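# Clamp the master-width blank in the vise against the stops

## Task

Pick out the plain metal blank whose width matches the dark setting master and set it in the vise. It must rest on the two low parallel bars between the jaws, and those loose bars must still be standing upright at the end. The blank must sit snug against the fixed jaw (the end block without hoses) and against the work stop (the short rod between the jaws). The setting master and the other blanks must not be left clearly tipped over.

## Robot and tools

Robot: one custom arm with a two-finger parallel gripper and a wrist camera. Its root link sits at (0, 0, +0.091) m with quat_wxyz (+0.961, +0.218, +0.172, -0.001), so the base is tilted. The upper arm is 428 mm and the forearm 505 mm, with the forearm offset 150 mm from the elbow axis. Joint limits come from the URDF.

Frame: every pose, velocity and target is in the scene frame. Its origin is on the table top under the base, +z is up, and +y points left when you face along +x. Reported hand poses can be a few centimetres off, more at long reach.

Gripper geometry: the fingers point along the gripper's +z axis and separate along its y axis. end_effector_position (link pinch) is the point between the pads when closed, roughly 2 cm short of the fingertips. Closing pushes the tips about 10 mm further along +z, mostly while the pads are still more than 40 mm apart.

Row format, shared by execute_actions and move: 8 plain numbers [x, y, z, qw, qx, qy, qz, opening]. x, y, z are an absolute gripper position in metres and qw..qz an absolute orientation quaternion, w first. opening runs from -1 (closed) to +1 (fully open, 0.084 m). A 0 is a real half-open command, not a 'leave it' value, so resend the current command to keep the fingers as they are. Put the quaternion in every row to hold an orientation, and don't copy the reported one, which may have drifted.

execute_actions(actions, cameras): actions is a list of actions. Each action is a list of 1 to 15 rows, and each row lasts one control step (1/30 s). If there are fewer than 15 rows, the last row repeats to fill the action. An action is rejected if its target lies more than 0.6 m from the gripper's position at that action's start, along any gripper axis. If the first action fails this check, or any action is malformed, the whole call is rejected. Each step, the controller limits the command to within 70 mm and 16 degrees of the measured pose, so one action may fall short. Afterwards the arm heads for the 'Hand target' line, so send the rest of the motion next. An empty actions list just reports state and images. cameras lists the image names to return: cam_head_left, cam_head_right, cam_high, cam_low, cam_wrist. Null, omitted or ["all"] gives all of them, [] gives none, and an unknown name voids the call.

move(target, speed, blend, opening_speed, blocking, cameras): target is one row or a list of up to 15 rows, each an absolute pose as above, with no 0.6 m check. The gripper follows a straight path from its Hand target, all within 10 s. speed is in m/s, from 0.002 to 0.5 (default 0.25); rotation is capped at twice that in rad/s. Give one number, or one per leg. blend is in metres and rounds intermediate corners (default 0 stops at each). opening_speed is the rate of change of the opening command per second, at least 0.2. A new opening on a later row is applied after the arm stops at that row. With blocking=false, the result comes back after about 0.5 s while the move carries on, and a new move takes over from it. The 'move:' line reports done (at rest within 3 mm and 2 degrees), off_target, moving, held or fault, plus any limits (paced = pose clipped, held = steps withheld). The path ignores obstacles, lags more at higher speed and can overshoot the speed. Keep paths away from the arm's own base, since passing near it can flip the shoulder posture.

wait(seconds 0 to 10) lets time pass while the last command holds. stop brakes a running move. zoom_image(camera, region [x0, y0, x1, y1] in pixels, at most 504 by 504) magnifies the latest image from that camera. show_instructions shows the job sheet images. clear_fault clears a reported torque fault. read_manual gives licence text. finished_scene(scene) ends the scene given by its number, irreversibly.

Reading results: the state line gives end_effector_position, end_effector_quat_wxyz and velocities. grip_measured is the measured opening on the -1..+1 scale; the last Joint positions entry is that opening in metres. Joint torques include gravity, carry per-unit offsets and noise, and are positive toward larger joint values. 'Wrist depth' is a 7x7 grid of median distances in mm (195 to 3000), rows separated by ' / ', with '-' meaning no valid reading. Runs of actions also list some intermediate positions. 'Tool commands' shows the current opening command.

Gripping: command an opening well below grip_measured to squeeze, roughly 24 N per pad at most. Closing fast can hit harder.

Faults and heat: if contact torque reaches a joint's limit, the arm backs off and stops until clear_fault. The limits in N m are waist 55.2, shoulder 55.2, elbow 46, forearm roll 24.8, wrist pitch 15 and wrist roll 16.6. Held loads count toward them. Motors heat from holding loads, stretching out or pushing at unreachable poses. MOTOR HOT appears at 65 °C, and at 80 °C the brakes lock for 30 to 60 s or more.

Avoid: dropping the blank or releasing it while it moves, and fast impacts or hard pressing (a target far beyond the contact presses hard). Don't tip the parallel bars, master or spare blanks, and keep everything on the table. Sudden tugs or pushes on objects can happen.

Each tool is called after ">>>" by a JSON object that holds its "method" and its "body".

Reference images:

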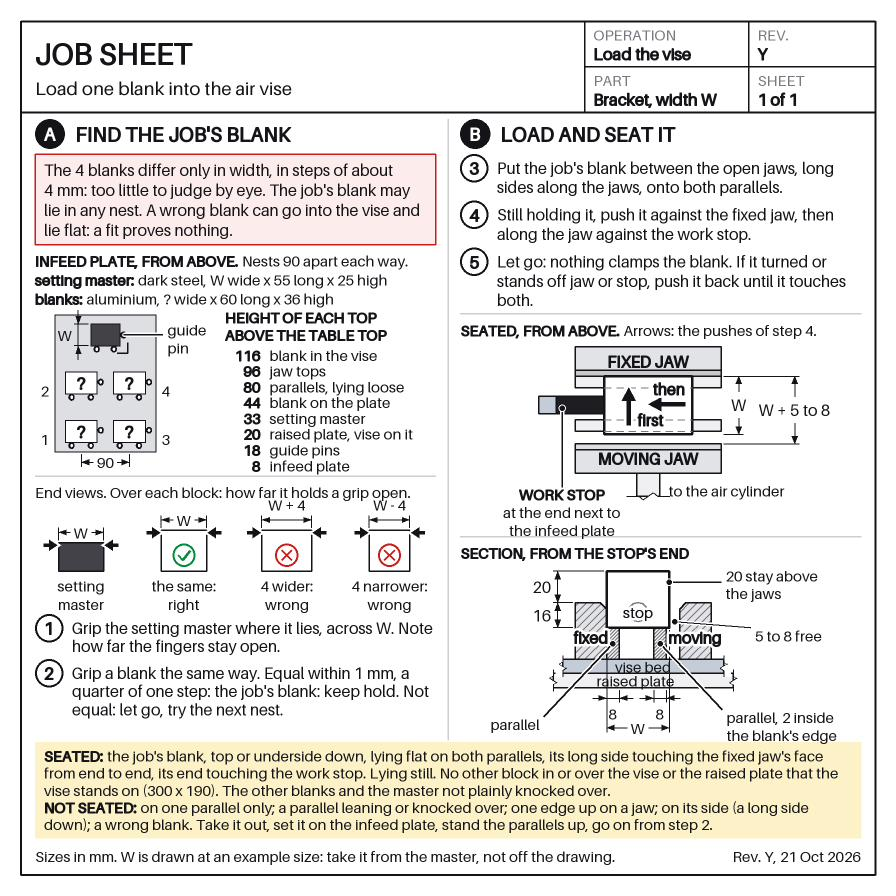

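## Session

>>> {"method": "execute_actions", "body": {"actions": []}}

Scene clock: 0.00 s.
end_effector_position=(+0.8429, +0.1359, +0.2090) grip_measured=+1.00 end_effector_quat_wxyz=(-0.248, +0.932, +0.149, +0.220)
Joint positions: [0.306 -0.428 -1.228 -0.141 -0.111 -0.064 0.084]
Joint velocities: within noise
Joint torques (N m): no reading
Wrist depth (mm): [2442 2156 1916 1772 513 480 442 / 2244 1970 1776 1662 480 451 418 / 1985 1787 1652 1532 453 419 391 / 1861 1674 1529 446 429 398 373 / 1679 1544 1436 420 400 373 355 / 1577 1453 414 400 379 356 336 / 1483 1353 393 381 362 340 322]
Hand target: +0.8429, +0.1359, +0.2090; -0.248, +0.932, +0.149, +0.220
Tool commands: gripper/opening=+1.0

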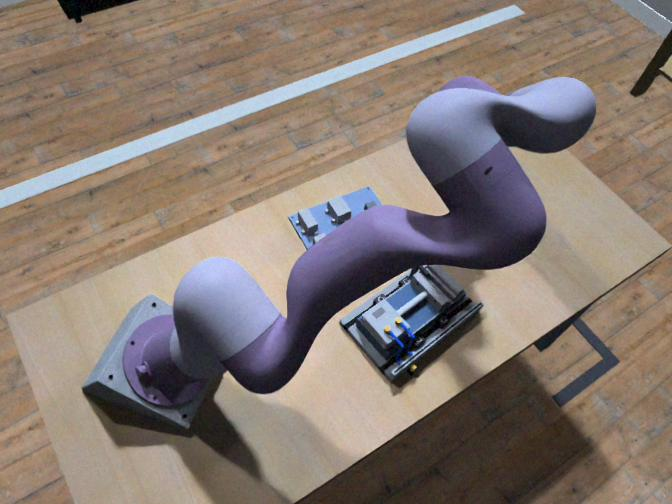

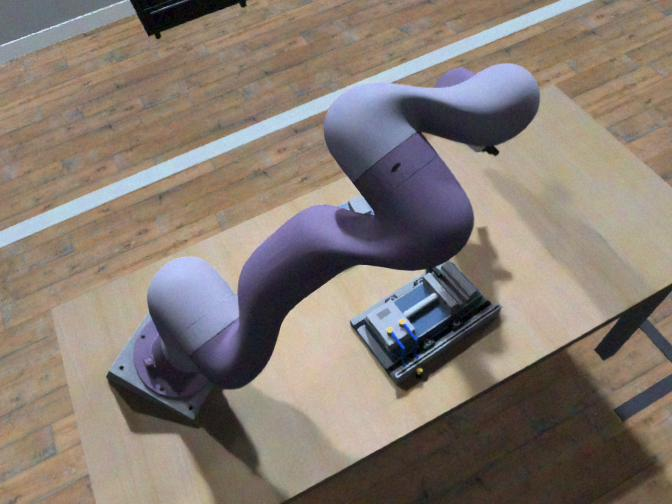

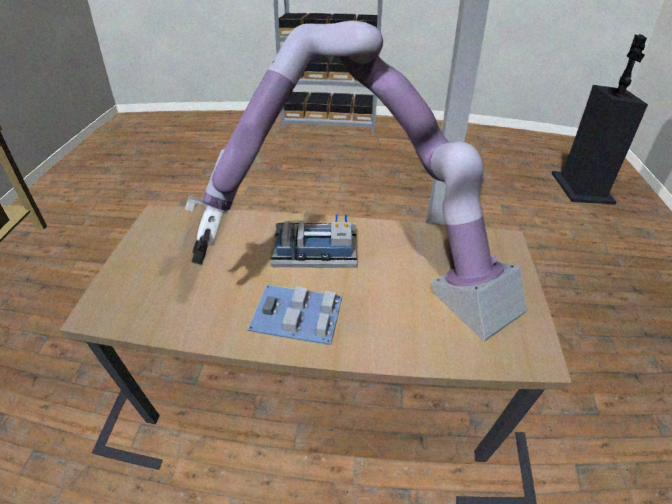

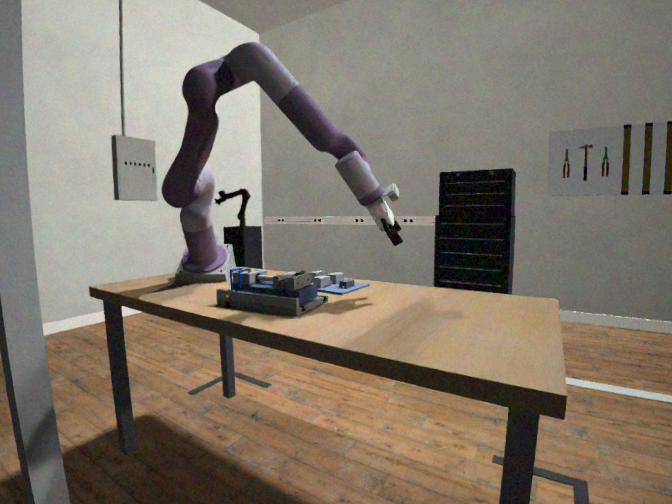

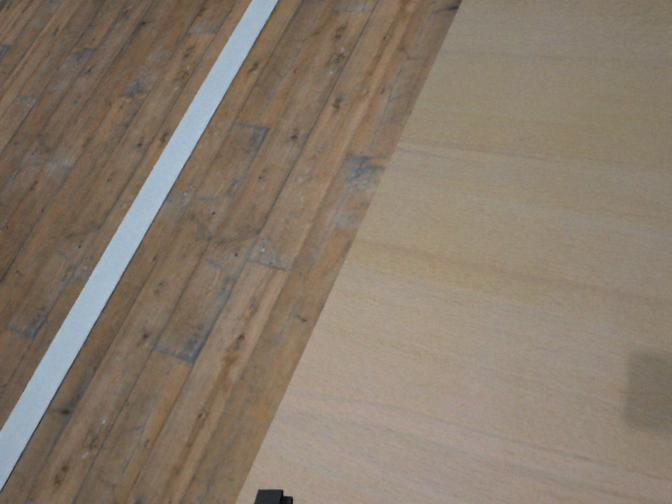

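>>> {"method": "move", "body": {"target": [[0.7,0.15,0.38,0,0.8,0.6,0,1],[0.55,0.08,0.42,0,0.7071,0.7071,0,1]], "blend": 0.05, "speed": 0.4}}

Scene clock: 18.57 s.
end_effector_position=(+0.5501, +0.0801, +0.4199) grip_measured=+1.00 end_effector_quat_wxyz=(+0.000, +0.707, +0.707, +0.000)
Joint positions: [0.815 0.036 -0.941 -0.616 -1.149 -0.45 0.084]
Joint torques (N m): [7.72 10.56 -26.07 0.6 0.19 0.02]
Wrist depth (mm): [549 548 550 549 548 549 548 / 549 550 549 550 550 549 548 / 552 552 550 544 542 543 551 / 551 552 552 546 542 543 552 / 555 554 554 543 545 545 554 / 554 554 554 554 554 554 555 / 557 558 556 555 556 554 554]
Off the commanded pose: 0.000 m, 0 deg.
move: done; limits=paced

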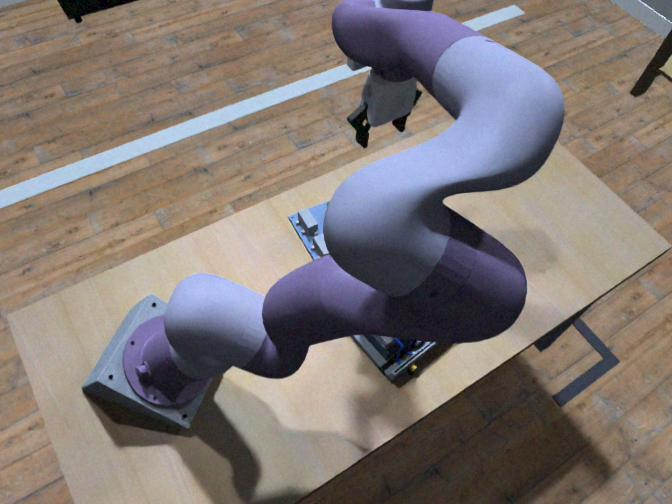

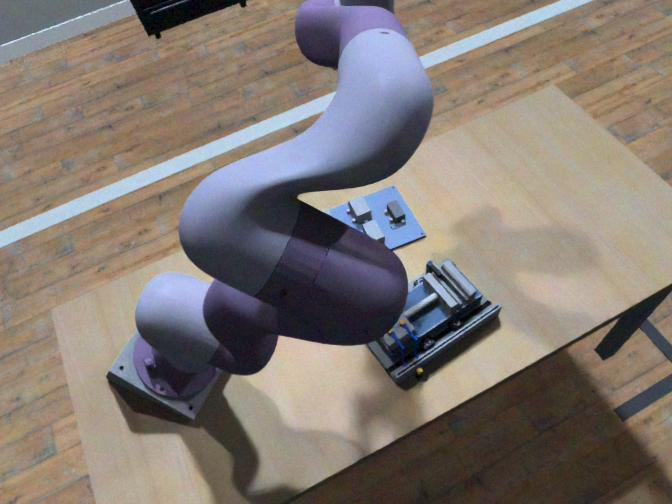

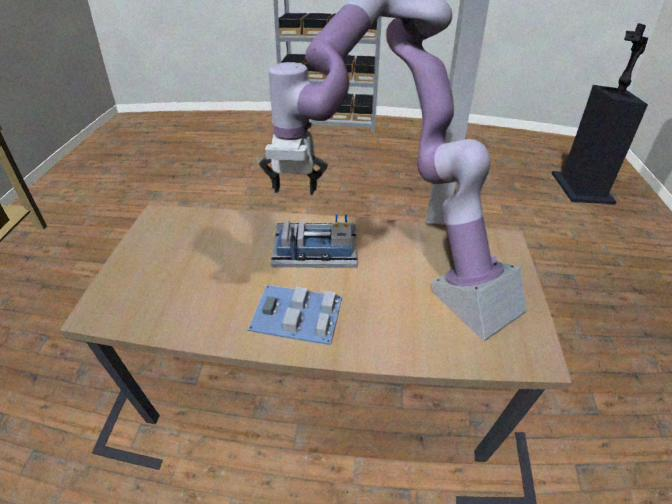

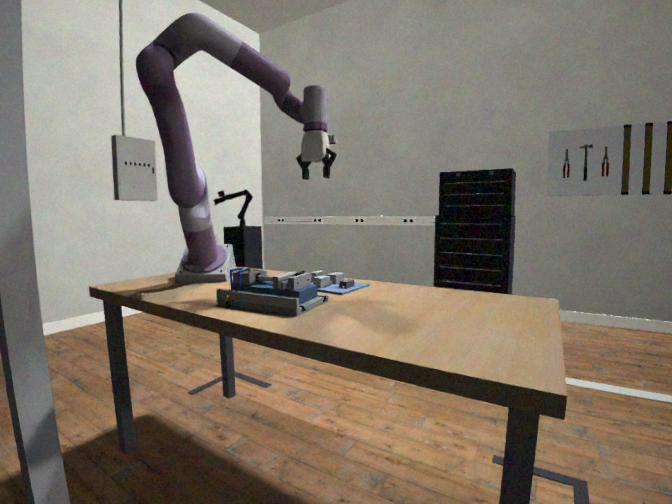

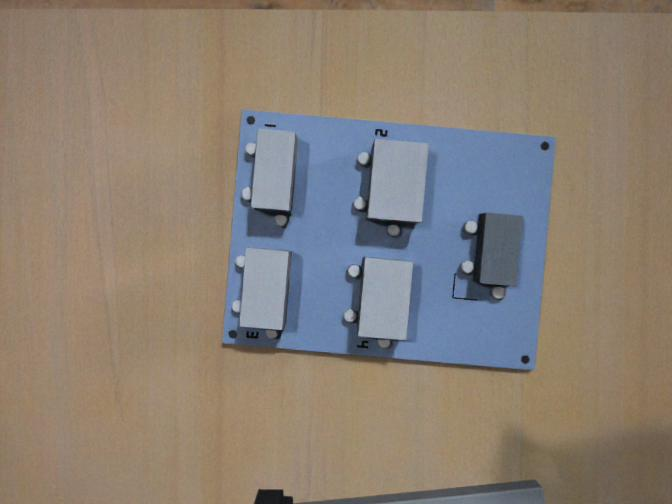

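>>> {"method": "zoom_image", "body": {"camera": "cam_wrist", "region": [220, 100, 560, 370]}}

Scaled by 1.482 from the camera's 672x504 image, which has a finer 960x720 frame.

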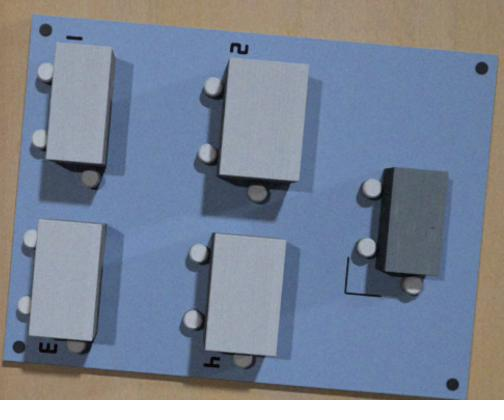

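>>> {"method": "move", "body": {"target": [0.641,0.136,0.22,0,0.7071,0.7071,0,1], "cameras": ["cam_wrist"]}}

>>> {"method": "zoom_image", "body": {"camera": "cam_wrist", "region": [168, 126, 672, 504]}}

Scene clock: 51.97 s.
end_effector_position=(+0.6410, +0.1360, +0.2202) grip_measured=+1.00 end_effector_quat_wxyz=(+0.000, +0.707, +0.707, +0.000)
Joint positions: [0.591 -0.363 -1.055 -0.808 -0.826 -0.379 0.084]
Joint torques (N m): [12.47 25.91 -21.47 0.62 0.26 0.01]
Wrist depth (mm): [351 350 350 349 349 349 349 / 350 350 351 350 350 350 349 / 343 343 342 343 351 350 351 / 308 343 307 344 343 352 351 / 344 344 344 344 343 352 351 / 309 345 334 345 344 353 352 / 312 345 325 345 345 352 353]
Off the commanded pose: 0.000 m, 0 deg.
move: done
Images, in order: cam_wrist.

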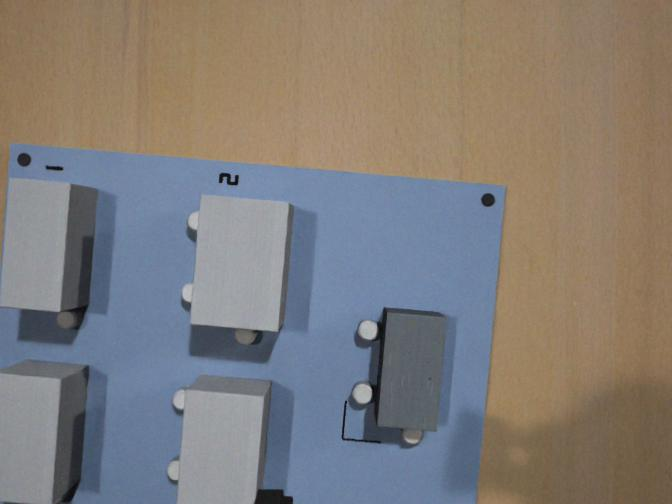

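Scaled by 1.000.

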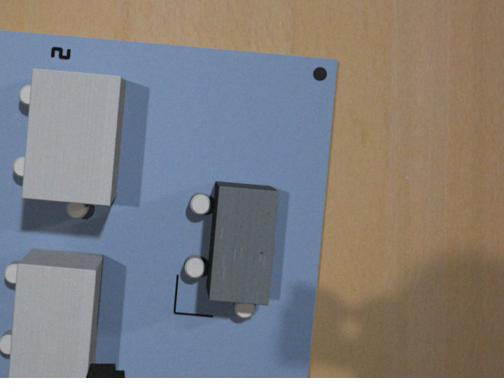

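>>> {"method": "move", "body": {"target": [[0.643,0.148,0.1,0,0.7402,0.6724,0,1],[0.643,0.148,0.042,0,0.7402,0.6724,0,1]], "blend": 0.02, "speed": [0.25,0.1], "cameras": ["cam_wrist"]}}

>>> {"method": "move", "body": {"target": [0.643,0.148,0.042,0,0.7402,0.6724,0,-0.6], "opening_speed": 1.0, "cameras": ["cam_wrist"]}}

Scene clock: 96.47 s.
end_effector_position=(+0.6431, +0.1480, +0.0422) grip_measured=+1.00 end_effector_quat_wxyz=(+0.000, +0.740, +0.672, +0.000)
Joint positions: [0.449 -0.646 -1.095 -1.104 -0.622 -0.052 0.084]
Joint torques (N m): [14.27 30.67 -15.68 0.62 0.21 0.04]
Wrist depth (mm): [- - - - - - - / - - - - - - - / - - - - - - - / - - - - - - - / - - - - - - - / - - - - - - - / - - - - - - -]
Off the commanded pose: 0.000 m, 0 deg.
move: done
Images, in order: cam_wrist.

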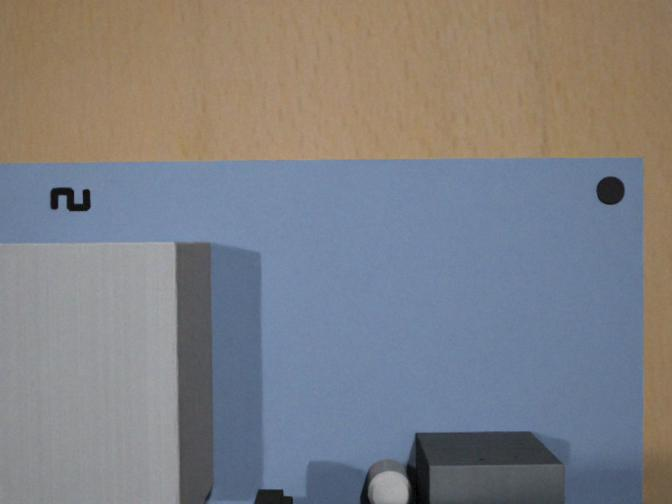

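Scene clock: 98.27 s.
end_effector_position=(+0.6433, +0.1480, +0.0421) grip_measured=-0.36 end_effector_quat_wxyz=(+0.000, +0.740, +0.672, +0.000)
Joint positions: [0.449 -0.646 -1.095 -1.104 -0.622 -0.052 0.028]
Joint torques (N m): [15.2 28.31 -11.9 0.77 0.53 0]
Wrist depth (mm): [- - - - - - - / - - - - - - - / - - - - - - - / - - - - - - - / - - - - - - - / - - - - - - - / - - - - - - -]
Off the commanded pose: 0.000 m, 0 deg.
move: done
Images, in order: cam_wrist.

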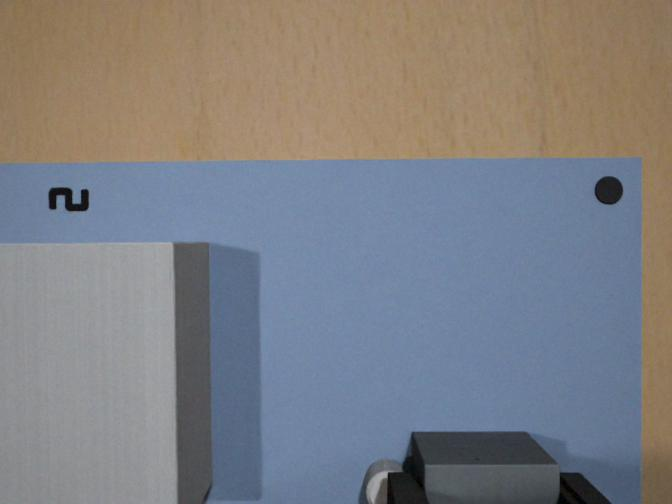

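>>> {"method": "move", "body": {"target": [[0.643,0.148,0.042,0,0.7402,0.6724,0,1],[0.643,0.148,0.14,0,0.7402,0.6724,0,1],[0.4715,0.208,0.14,0,0.7402,0.6724,0,1],[0.4715,0.208,0.049,0,0.7402,0.6724,0,1]], "blend": [0,0.04,0.02,0], "speed": [0.1,0.25,0.3,0.12], "cameras": ["cam_wrist"]}}

>>> {"method": "move", "body": {"target": [0.4715,0.208,0.049,0,0.7402,0.6724,0,-0.7], "opening_speed": 1.0, "cameras": ["cam_wrist"]}}

Scene clock: 118.70 s.
end_effector_position=(+0.4715, +0.2080, +0.0491) grip_measured=+1.00 end_effector_quat_wxyz=(+0.000, +0.740, +0.672, +0.000)
Joint positions: [0.668 -0.641 -0.833 -1.277 -0.591 0.412 0.084]
Joint torques (N m): [12.7 25.37 -13.01 0.49 0.2 0.07]
Wrist depth (mm): [927 937 - - - - - / - - - - - - - / - - - - - - - / - - - - - - - / - - - - - - - / - - - - - - - / - - - - - - -]
Off the commanded pose: 0.000 m, 0 deg.
move: done
Images, in order: cam_wrist.

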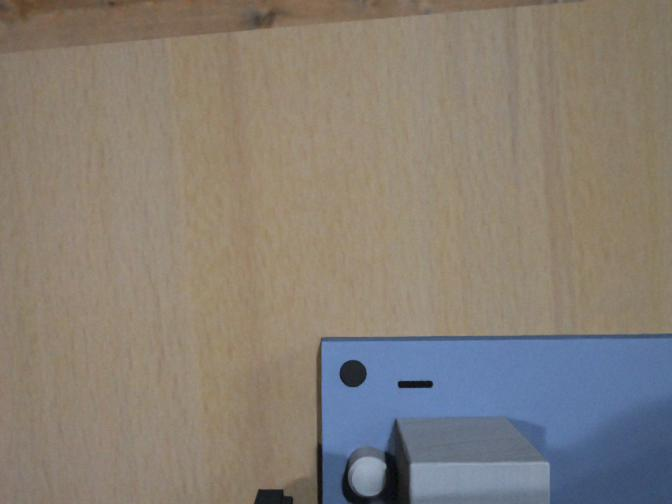

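Scene clock: 120.60 s.
end_effector_position=(+0.4715, +0.2080, +0.0490) grip_measured=-0.36 end_effector_quat_wxyz=(+0.000, +0.740, +0.672, +0.000)
Joint positions: [0.668 -0.641 -0.833 -1.277 -0.591 0.412 0.029]
Joint torques (N m): [12.5 24.87 -13.58 0.33 0.08 -0.02]
Wrist depth (mm): [930 928 - - - - - / - - - - - - - / - - - - - - - / - - - - - - - / - - - - - - - / - - - - - - - / - - - - - - -]
Off the commanded pose: 0.000 m, 0 deg.
move: done
Images, in order: cam_wrist.

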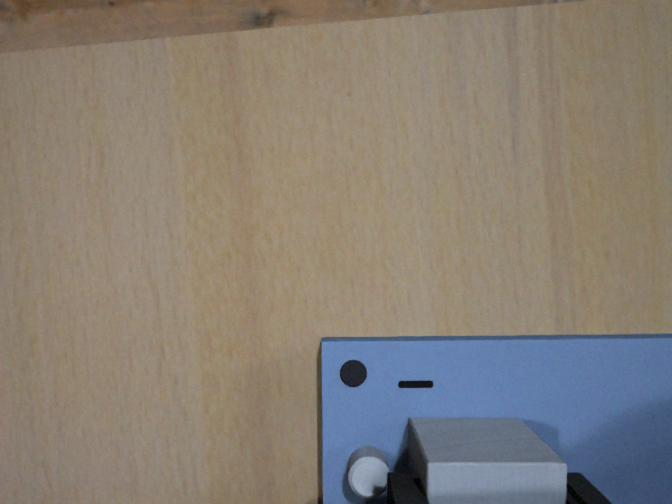

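>>> {"method": "move", "body": {"target": [[0.4715,0.208,0.049,0,0.7402,0.6724,0,-1],[0.4715,0.208,0.25,0,0.7402,0.6724,0,-1],[0.53,-0.15,0.32,0,0.7071,0.7071,0,-1]], "blend": [0,0.06,0], "speed": [0.1,0.25,0.3]}}

>>> {"method": "zoom_image", "body": {"camera": "cam_wrist", "region": [100, 50, 572, 404]}}

Scene clock: 140.60 s.
end_effector_position=(+0.5300, -0.1499, +0.3200) grip_measured=-0.36 end_effector_quat_wxyz=(+0.000, +0.707, +0.707, +0.000)
Joint positions: [0.302 0.399 -0.653 -0.661 -0.946 -0.904 0.029]
Joint torques (N m): [1.44 8.67 -25.41 0.56 0.2 0.04]
Wrist depth (mm): [448 451 450 451 451 440 450 / 449 450 449 450 450 450 450 / 452 451 451 451 449 450 449 / 452 452 432 430 431 386 451 / 453 453 357 392 391 357 449 / 454 455 356 366 392 373 432 / 454 454 - - - 415 433]
Off the commanded pose: 0.000 m, 0 deg.
move: done

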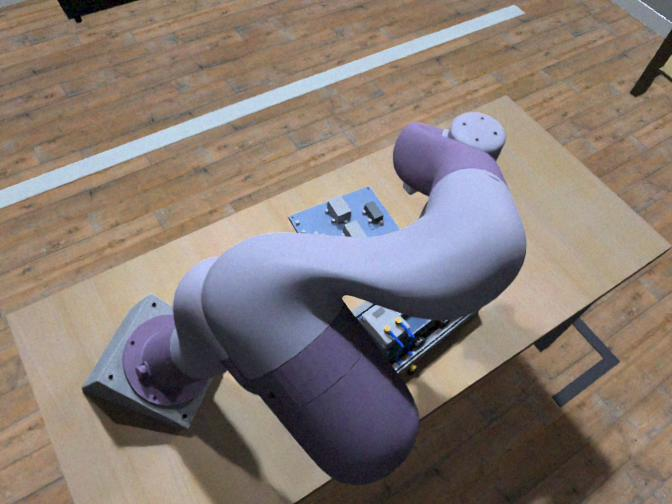

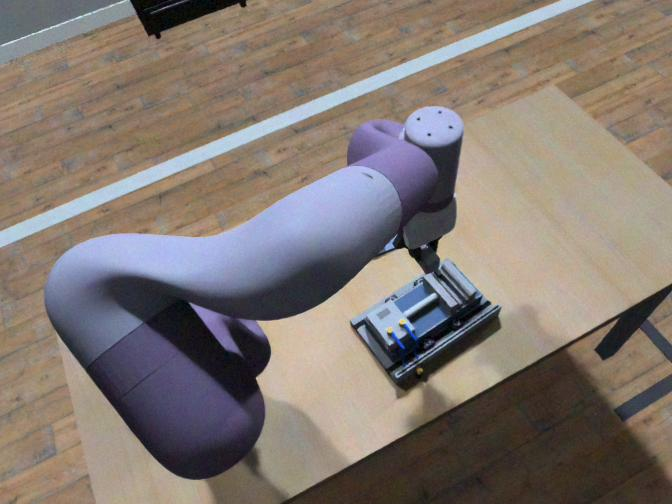

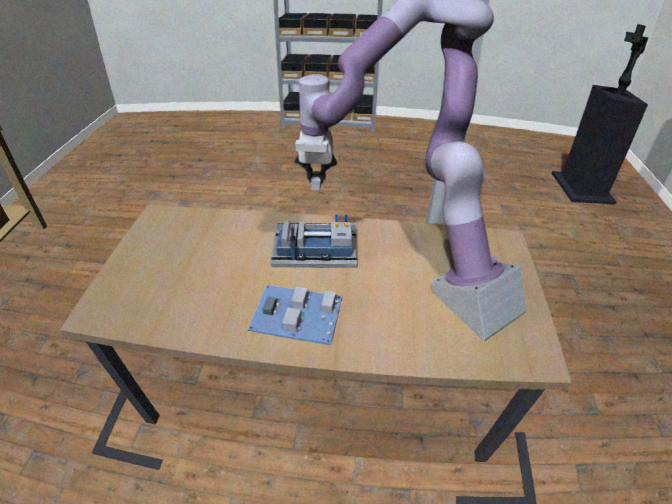

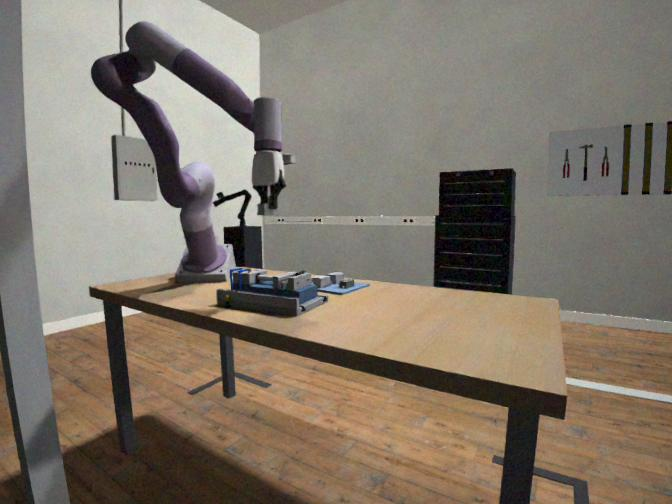

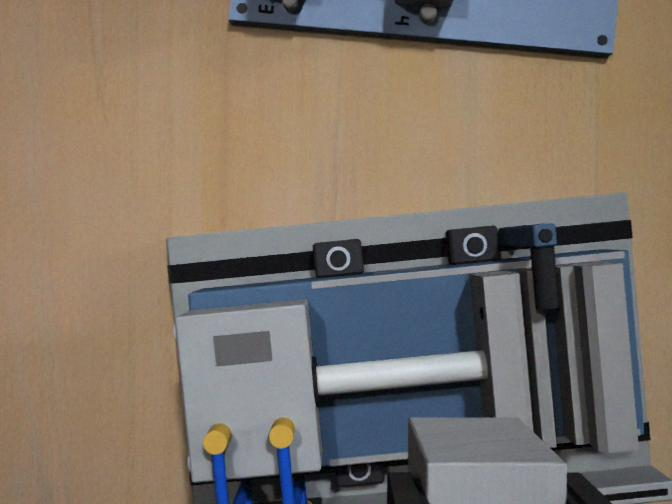

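Scaled by 1.068 from the camera's 672x504 image, which has a finer 960x720 frame.

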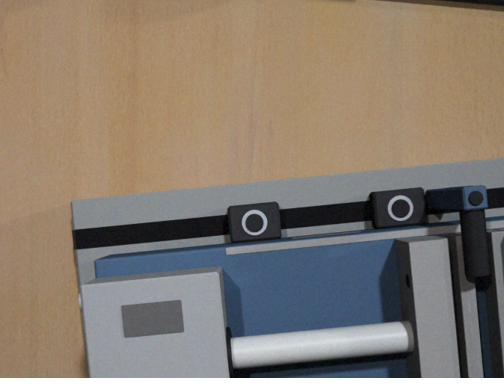

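>>> {"method": "zoom_image", "body": {"camera": "cam_wrist", "region": [452, 200, 672, 470]}}

Scaled by 1.867 from the camera's 672x504 image, which has a finer 960x720 frame.

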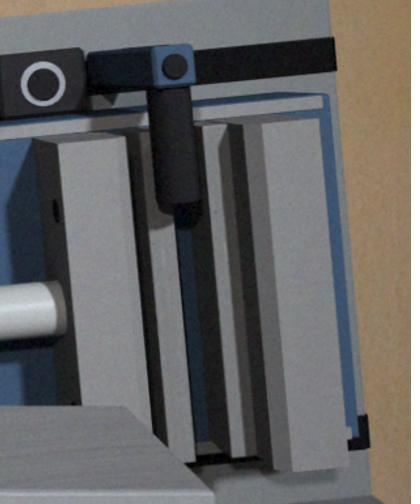

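>>> {"method": "move", "body": {"target": [[0.6174,-0.1467,0.22,0,0.6730,0.7396,0,-1],[0.6174,-0.1467,0.155,0,0.6730,0.7396,0,-1]], "blend": [0.02,0], "speed": 0.2}}

>>> {"method": "zoom_image", "body": {"camera": "cam_wrist", "region": [300, 250, 640, 504]}}

>>> {"method": "zoom_image", "body": {"camera": "cam_low", "region": [200, 200, 400, 350]}}

>>> {"method": "zoom_image", "body": {"camera": "cam_high", "region": [240, 160, 400, 280]}}

Scene clock: 186.80 s.
end_effector_position=(+0.6174, -0.1467, +0.1552) grip_measured=-0.36 end_effector_quat_wxyz=(+0.000, +0.673, +0.740, +0.000)
Joint positions: [0.094 -0.035 -0.79 -0.882 -0.618 -0.872 0.029]
Joint torques (N m): [5.53 23.08 -19.92 0.16 0.23 0.07]
Wrist depth (mm): [286 285 285 285 285 284 285 / 286 286 285 286 285 285 284 / 286 285 267 285 285 285 285 / 267 250 266 250 266 266 285 / 226 227 227 226 - 225 286 / 227 227 227 - 226 - 286 / 201 203 203 - - - 286]
Off the commanded pose: 0.000 m, 0 deg.
move: done

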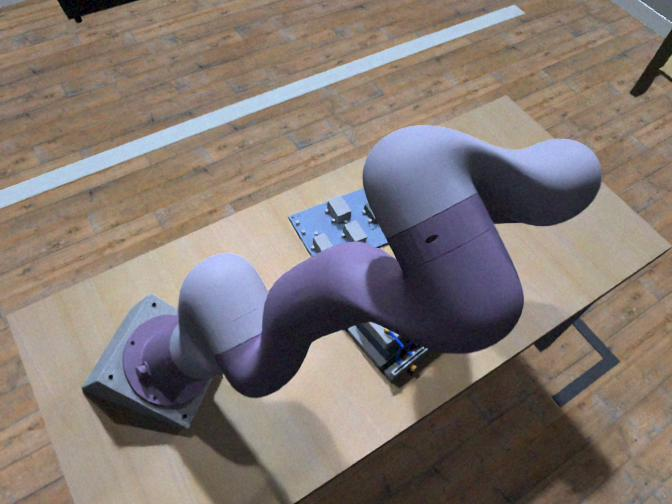

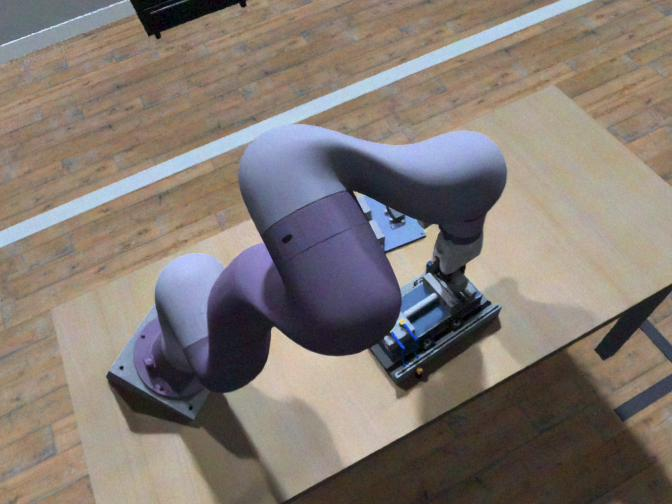

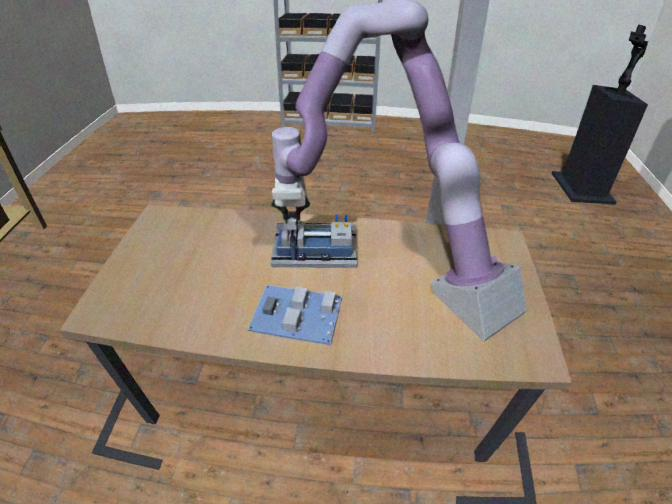

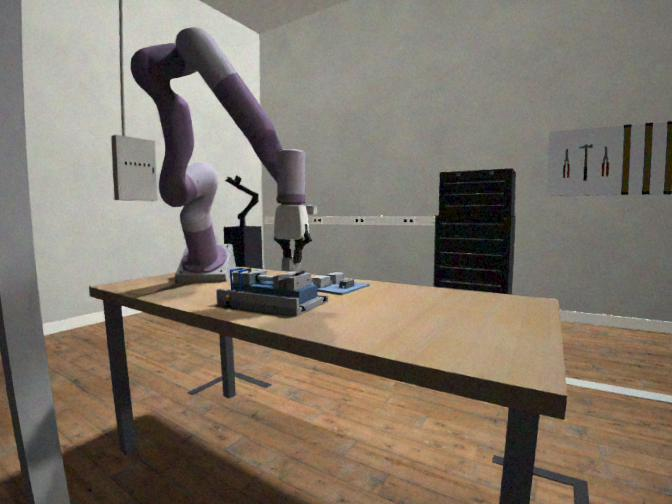

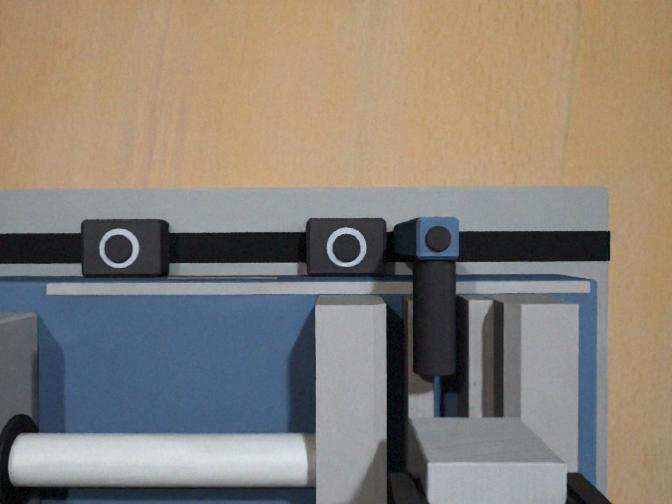

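Scaled by 1.482 from the camera's 672x504 image, which has a finer 960x720 frame.

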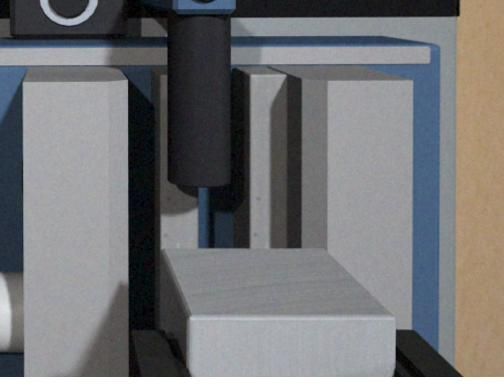

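Scaled by 2.520 from the camera's 672x504 image, which has a finer 960x720 frame.

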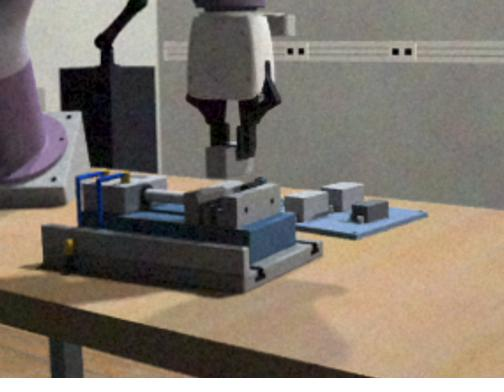

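Scaled by 3.150 from the camera's 672x504 image, which has a finer 960x720 frame.

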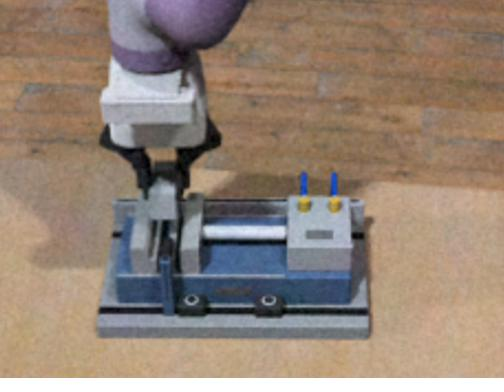

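>>> {"method": "move", "body": {"target": [[0.6165,-0.1478,0.150,0,0.6730,0.7396,0,-1],[0.6165,-0.1478,0.1225,0,0.6730,0.7396,0,-1]], "speed": 0.06, "cameras": ["cam_wrist"]}}

>>> {"method": "move", "body": {"target": [0.6210,-0.1474,0.1225,0,0.6730,0.7396,0,-1], "speed": 0.02, "cameras": ["cam_wrist"]}}

Scene clock: 207.03 s.
end_effector_position=(+0.6165, -0.1478, +0.1226) grip_measured=-0.36 end_effector_quat_wxyz=(+0.000, +0.673, +0.740, +0.000)
Joint positions: [0.061 -0.093 -0.79 -0.955 -0.566 -0.814 0.029]
Joint torques (N m): [7.3 24.69 -18.23 0.51 0.16 -0.02]
Wrist depth (mm): [253 253 252 252 252 252 252 / 253 253 252 253 252 252 252 / 254 253 253 253 253 234 252 / 219 230 233 217 - 233 233 / - - - - - - 253 / - - - - - - 253 / - - - - - - 254]
Off the commanded pose: 0.000 m, 0 deg.
move: done
Images, in order: cam_wrist.

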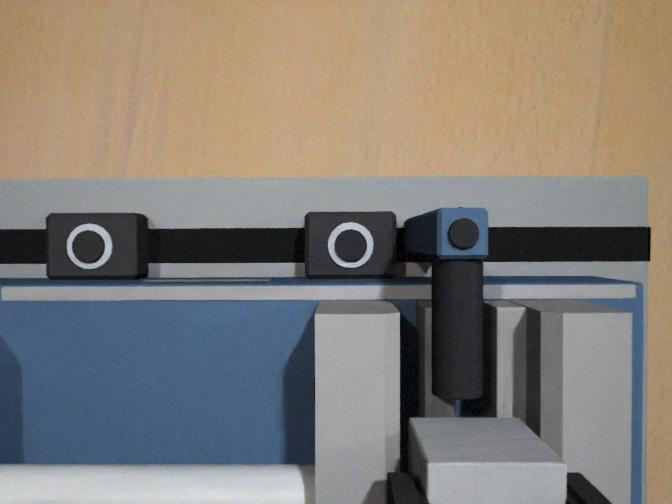

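Scene clock: 207.77 s.
end_effector_position=(+0.6197, -0.1476, +0.1221) grip_measured=-0.36 end_effector_quat_wxyz=(+0.000, +0.673, +0.740, -0.002)
Joint positions: [0.062 -0.101 -0.8 -0.95 -0.571 -0.819 0.029]
Joint torques (N m): [6.93 24.61 -28.18 -0.32 4.14 0.4]
Wrist depth (mm): [252 252 252 251 251 251 251 / 253 253 252 252 251 251 251 / 253 252 252 253 252 232 251 / 218 233 232 216 - 232 232 / - - - - - - 252 / - - - - - - 253 / - - - - - - 253]
Off the commanded pose: 0.001 m, 0 deg.
move: done
Images, in order: cam_wrist.

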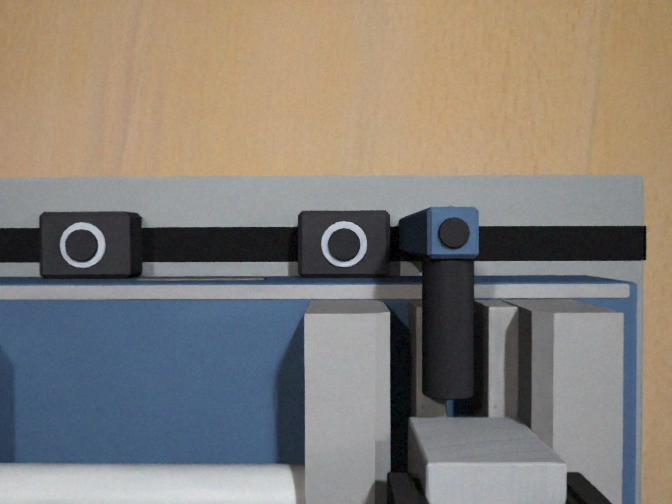

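>>> {"method": "move", "body": {"target": [0.6197,-0.1394,0.1222,0,0.6730,0.7396,0,-1], "speed": 0.02, "cameras": ["cam_wrist"]}}

Scene clock: 215.53 s.
end_effector_position=(+0.6192, -0.1409, +0.1226) grip_measured=-0.35 end_effector_quat_wxyz=(+0.000, +0.673, +0.739, -0.003)
Joint positions: [0.077 -0.107 -0.799 -0.958 -0.578 -0.796 0.029]
Joint torques (N m): [11.62 19.09 -24.42 0.38 9.71 0.26]
Wrist depth (mm): [252 252 252 252 251 251 251 / 252 253 252 252 251 251 251 / 253 253 253 252 252 251 251 / 219 233 234 218 232 232 232 / - 229 228 - - 222 233 / - - - - - - 253 / 195 - - - - - 254]
Off the commanded pose: 0.002 m, 0 deg.
move: done
Images, in order: cam_wrist.

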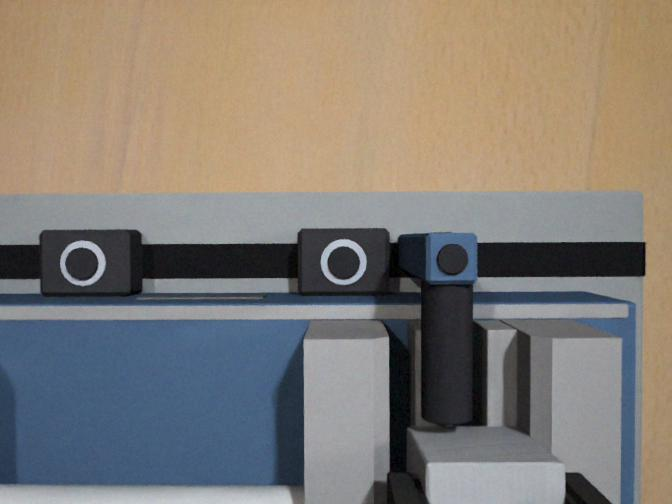

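>>> {"method": "move", "body": {"target": [[0.6196,-0.1428,0.1222,0,0.6730,0.7396,0,-1],[0.6196,-0.1428,0.1195,0,0.6730,0.7396,0,-1]], "speed": 0.02, "cameras": ["cam_wrist"]}}

Scene clock: 232.90 s.
end_effector_position=(+0.6193, -0.1425, +0.1195) grip_measured=-0.35 end_effector_quat_wxyz=(+0.000, +0.673, +0.740, +0.000)
Joint positions: [0.068 -0.109 -0.798 -0.962 -0.566 -0.799 0.029]
Joint torques (N m): [4.91 23.52 -32.13 -1.13 5.38 0.42]
Wrist depth (mm): [250 250 249 249 248 248 248 / 250 249 250 249 249 249 249 / 250 250 250 250 249 249 249 / 215 231 230 214 - 230 229 / - 216 213 - - 216 230 / - - - - - - 250 / - - - - - - 251]
Off the commanded pose: 0.000 m, 0 deg.
move: done
Images, in order: cam_wrist.

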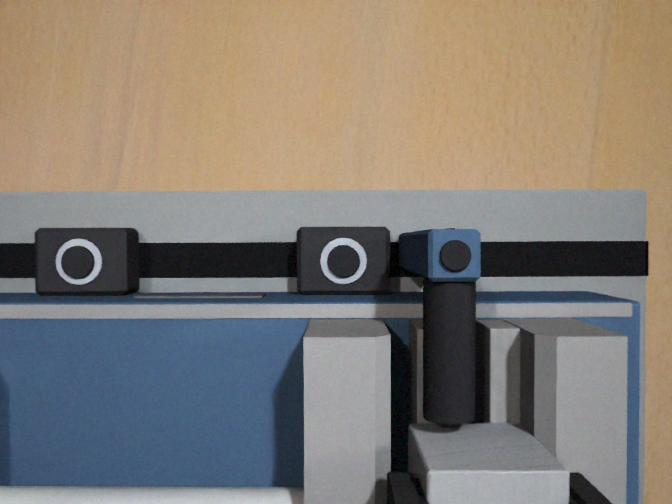

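>>> {"method": "move", "body": {"target": [[0.6196,-0.1428,0.1182,0,0.6730,0.7396,0,-1],[0.6195,-0.1413,0.1182,0,0.6730,0.7396,0,-1]], "speed": 0.02, "cameras": ["cam_wrist"]}}

>>> {"method": "zoom_image", "body": {"camera": "cam_wrist", "region": [300, 290, 640, 504]}}

Scene clock: 239.30 s.
end_effector_position=(+0.6194, -0.1426, +0.1184) grip_measured=-0.35 end_effector_quat_wxyz=(+0.000, +0.673, +0.739, -0.002)
Joint positions: [0.069 -0.112 -0.8 -0.967 -0.568 -0.792 0.029]
Joint torques (N m): [10.81 20.81 -29.51 -0.03 8.88 0.5]
Wrist depth (mm): [248 248 248 247 247 246 246 / 249 248 248 247 247 247 247 / 249 249 248 248 248 229 248 / 213 229 229 213 - 228 228 / - 213 204 - - 206 229 / - - - - - - 249 / - - - - - - 250]
Off the commanded pose: 0.001 m, 0 deg.
move: done
Images, in order: cam_wrist.

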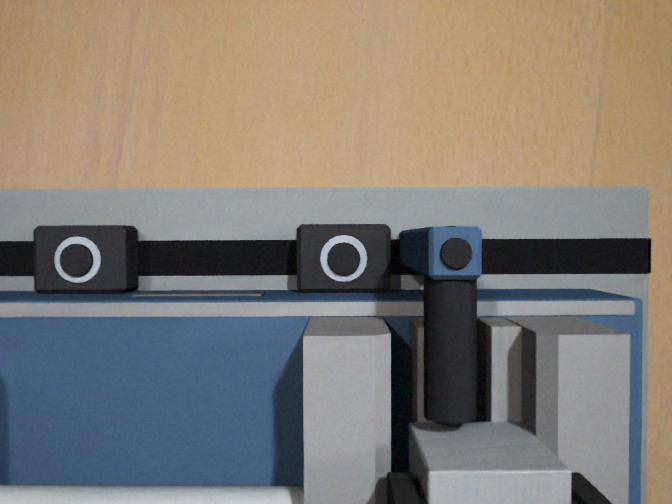

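Scaled by 1.482 from the camera's 672x504 image, which has a finer 960x720 frame.

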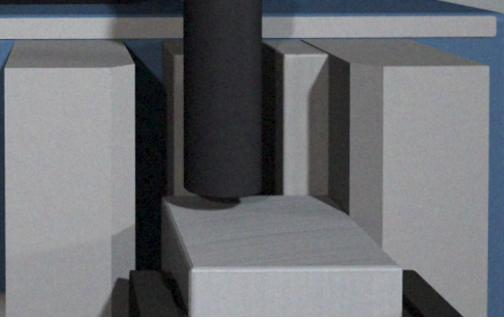

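>>> {"method": "move", "body": {"target": [[0.6195,-0.1422,0.1184,0,0.6730,0.7396,0,-1],[0.6195,-0.1422,0.1184,0,0.6730,0.7396,0,0.15]], "speed": 0.02, "opening_speed": 0.5, "cameras": ["cam_wrist"]}}

>>> {"method": "zoom_image", "body": {"camera": "cam_wrist", "region": [300, 290, 640, 504]}}

Scene clock: 251.63 s.
end_effector_position=(+0.6195, -0.1422, +0.1184) grip_measured=+0.14 end_effector_quat_wxyz=(+0.000, +0.673, +0.740, +0.000)
Joint positions: [0.068 -0.111 -0.799 -0.966 -0.564 -0.795 0.05]
Joint torques (N m): [7.1 24.41 -17.23 0.77 0.13 0.11]
Wrist depth (mm): [248 248 248 248 248 248 248 / 249 249 248 248 248 248 248 / 249 249 249 248 248 249 248 / 214 229 229 213 229 229 229 / - 225 224 - - 219 230 / - - - - - - 249 / - - - - - - 250]
Off the commanded pose: 0.000 m, 0 deg.
move: done
Images, in order: cam_wrist.

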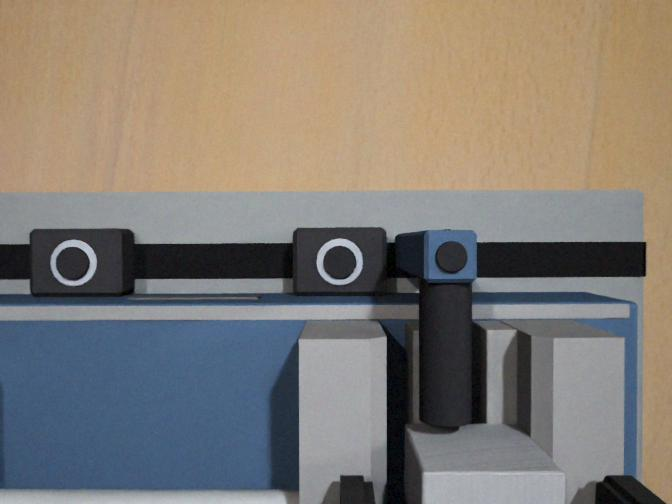

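Scaled by 1.482 from the camera's 672x504 image, which has a finer 960x720 frame.

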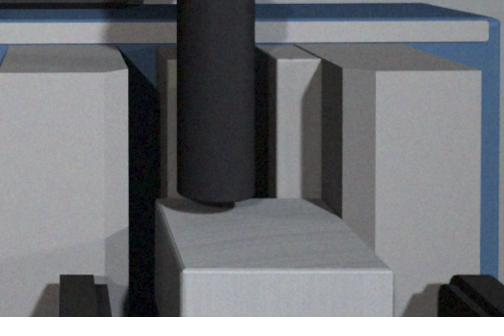

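>>> {"method": "move", "body": {"target": [0.6302,-0.1412,0.1190,0,0.6730,0.7396,0,0.15], "speed": 0.03, "cameras": ["cam_wrist"]}}

Scene clock: 272.57 s.
end_effector_position=(+0.6295, -0.1414, +0.1188) grip_measured=+0.14 end_effector_quat_wxyz=(+0.000, +0.673, +0.740, -0.001)
Joint positions: [0.071 -0.128 -0.825 -0.952 -0.573 -0.809 0.05]
Joint torques (N m): [7.74 24.48 -21.9 0.27 2.11 0.14]
Wrist depth (mm): [249 248 248 248 248 247 248 / 249 249 249 249 248 248 248 / 250 249 249 249 249 249 248 / 214 230 229 - 229 229 248 / - 214 215 - - 215 249 / - - - - - - 250 / - - - - - - 250]
Off the commanded pose: 0.001 m, 0 deg.
move: done
Images, in order: cam_wrist.

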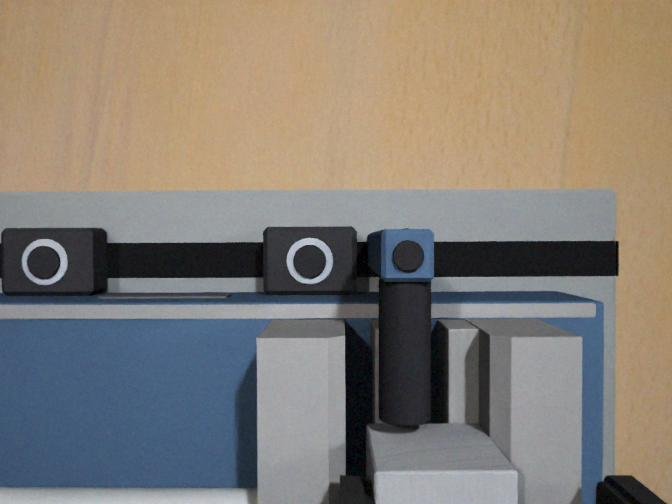

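>>> {"method": "move", "body": {"target": [[0.6205,-0.1421,0.119,0,0.6730,0.7396,0,0.15],[0.6205,-0.1421,0.165,0,0.6730,0.7396,0,0.15],[0.6246,-0.2039,0.165,0,0.6730,0.7396,0,-1],[0.6246,-0.2039,0.123,0,0.6730,0.7396,0,-1],[0.6236,-0.1930,0.123,0,0.6730,0.7396,0,-1]], "speed": [0.04,0.08,0.15,0.08,0.02], "cameras": ["cam_wrist","cam_low"]}}

Scene clock: 289.80 s.
end_effector_position=(+0.6236, -0.1931, +0.1230) grip_measured=-1.00 end_effector_quat_wxyz=(+0.000, +0.673, +0.740, +0.000)
Joint positions: [-0.023 -0.069 -0.812 -0.905 -0.55 -0.947 0]
Joint torques (N m): [5.58 24.02 -17.26 0.48 0.6 0.05]
Wrist depth (mm): [253 252 253 253 252 252 252 / 218 233 233 217 - 233 233 / - - - - - - 253 / - - - - - - 254 / - - - - - - 253 / - - - - - - 254 / - - - - - - 254]
Off the commanded pose: 0.000 m, 0 deg.
move: done
Images, in order: cam_low, cam_wrist.

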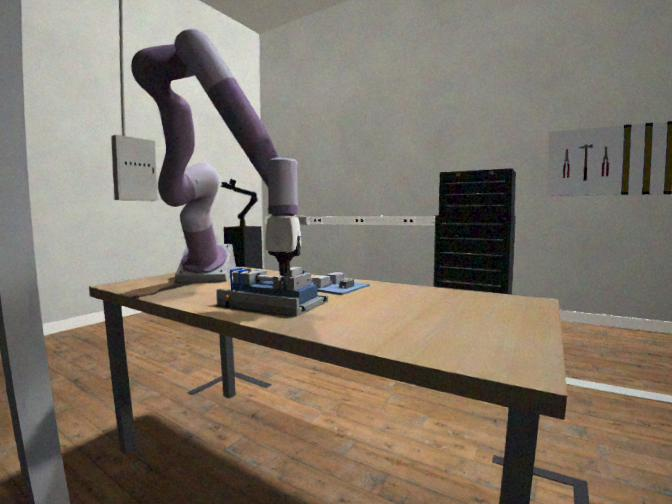

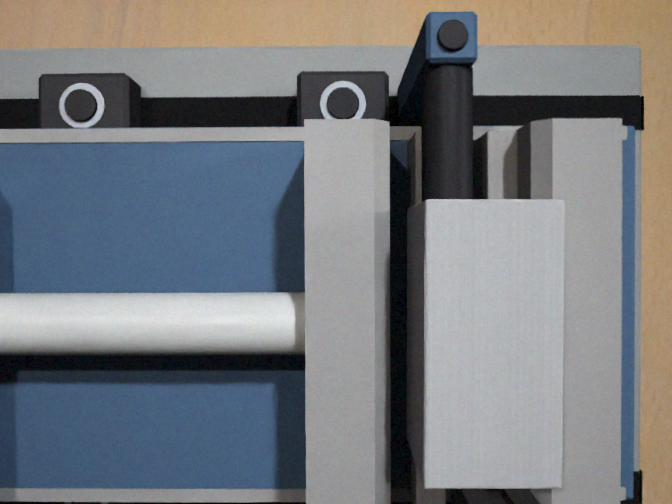

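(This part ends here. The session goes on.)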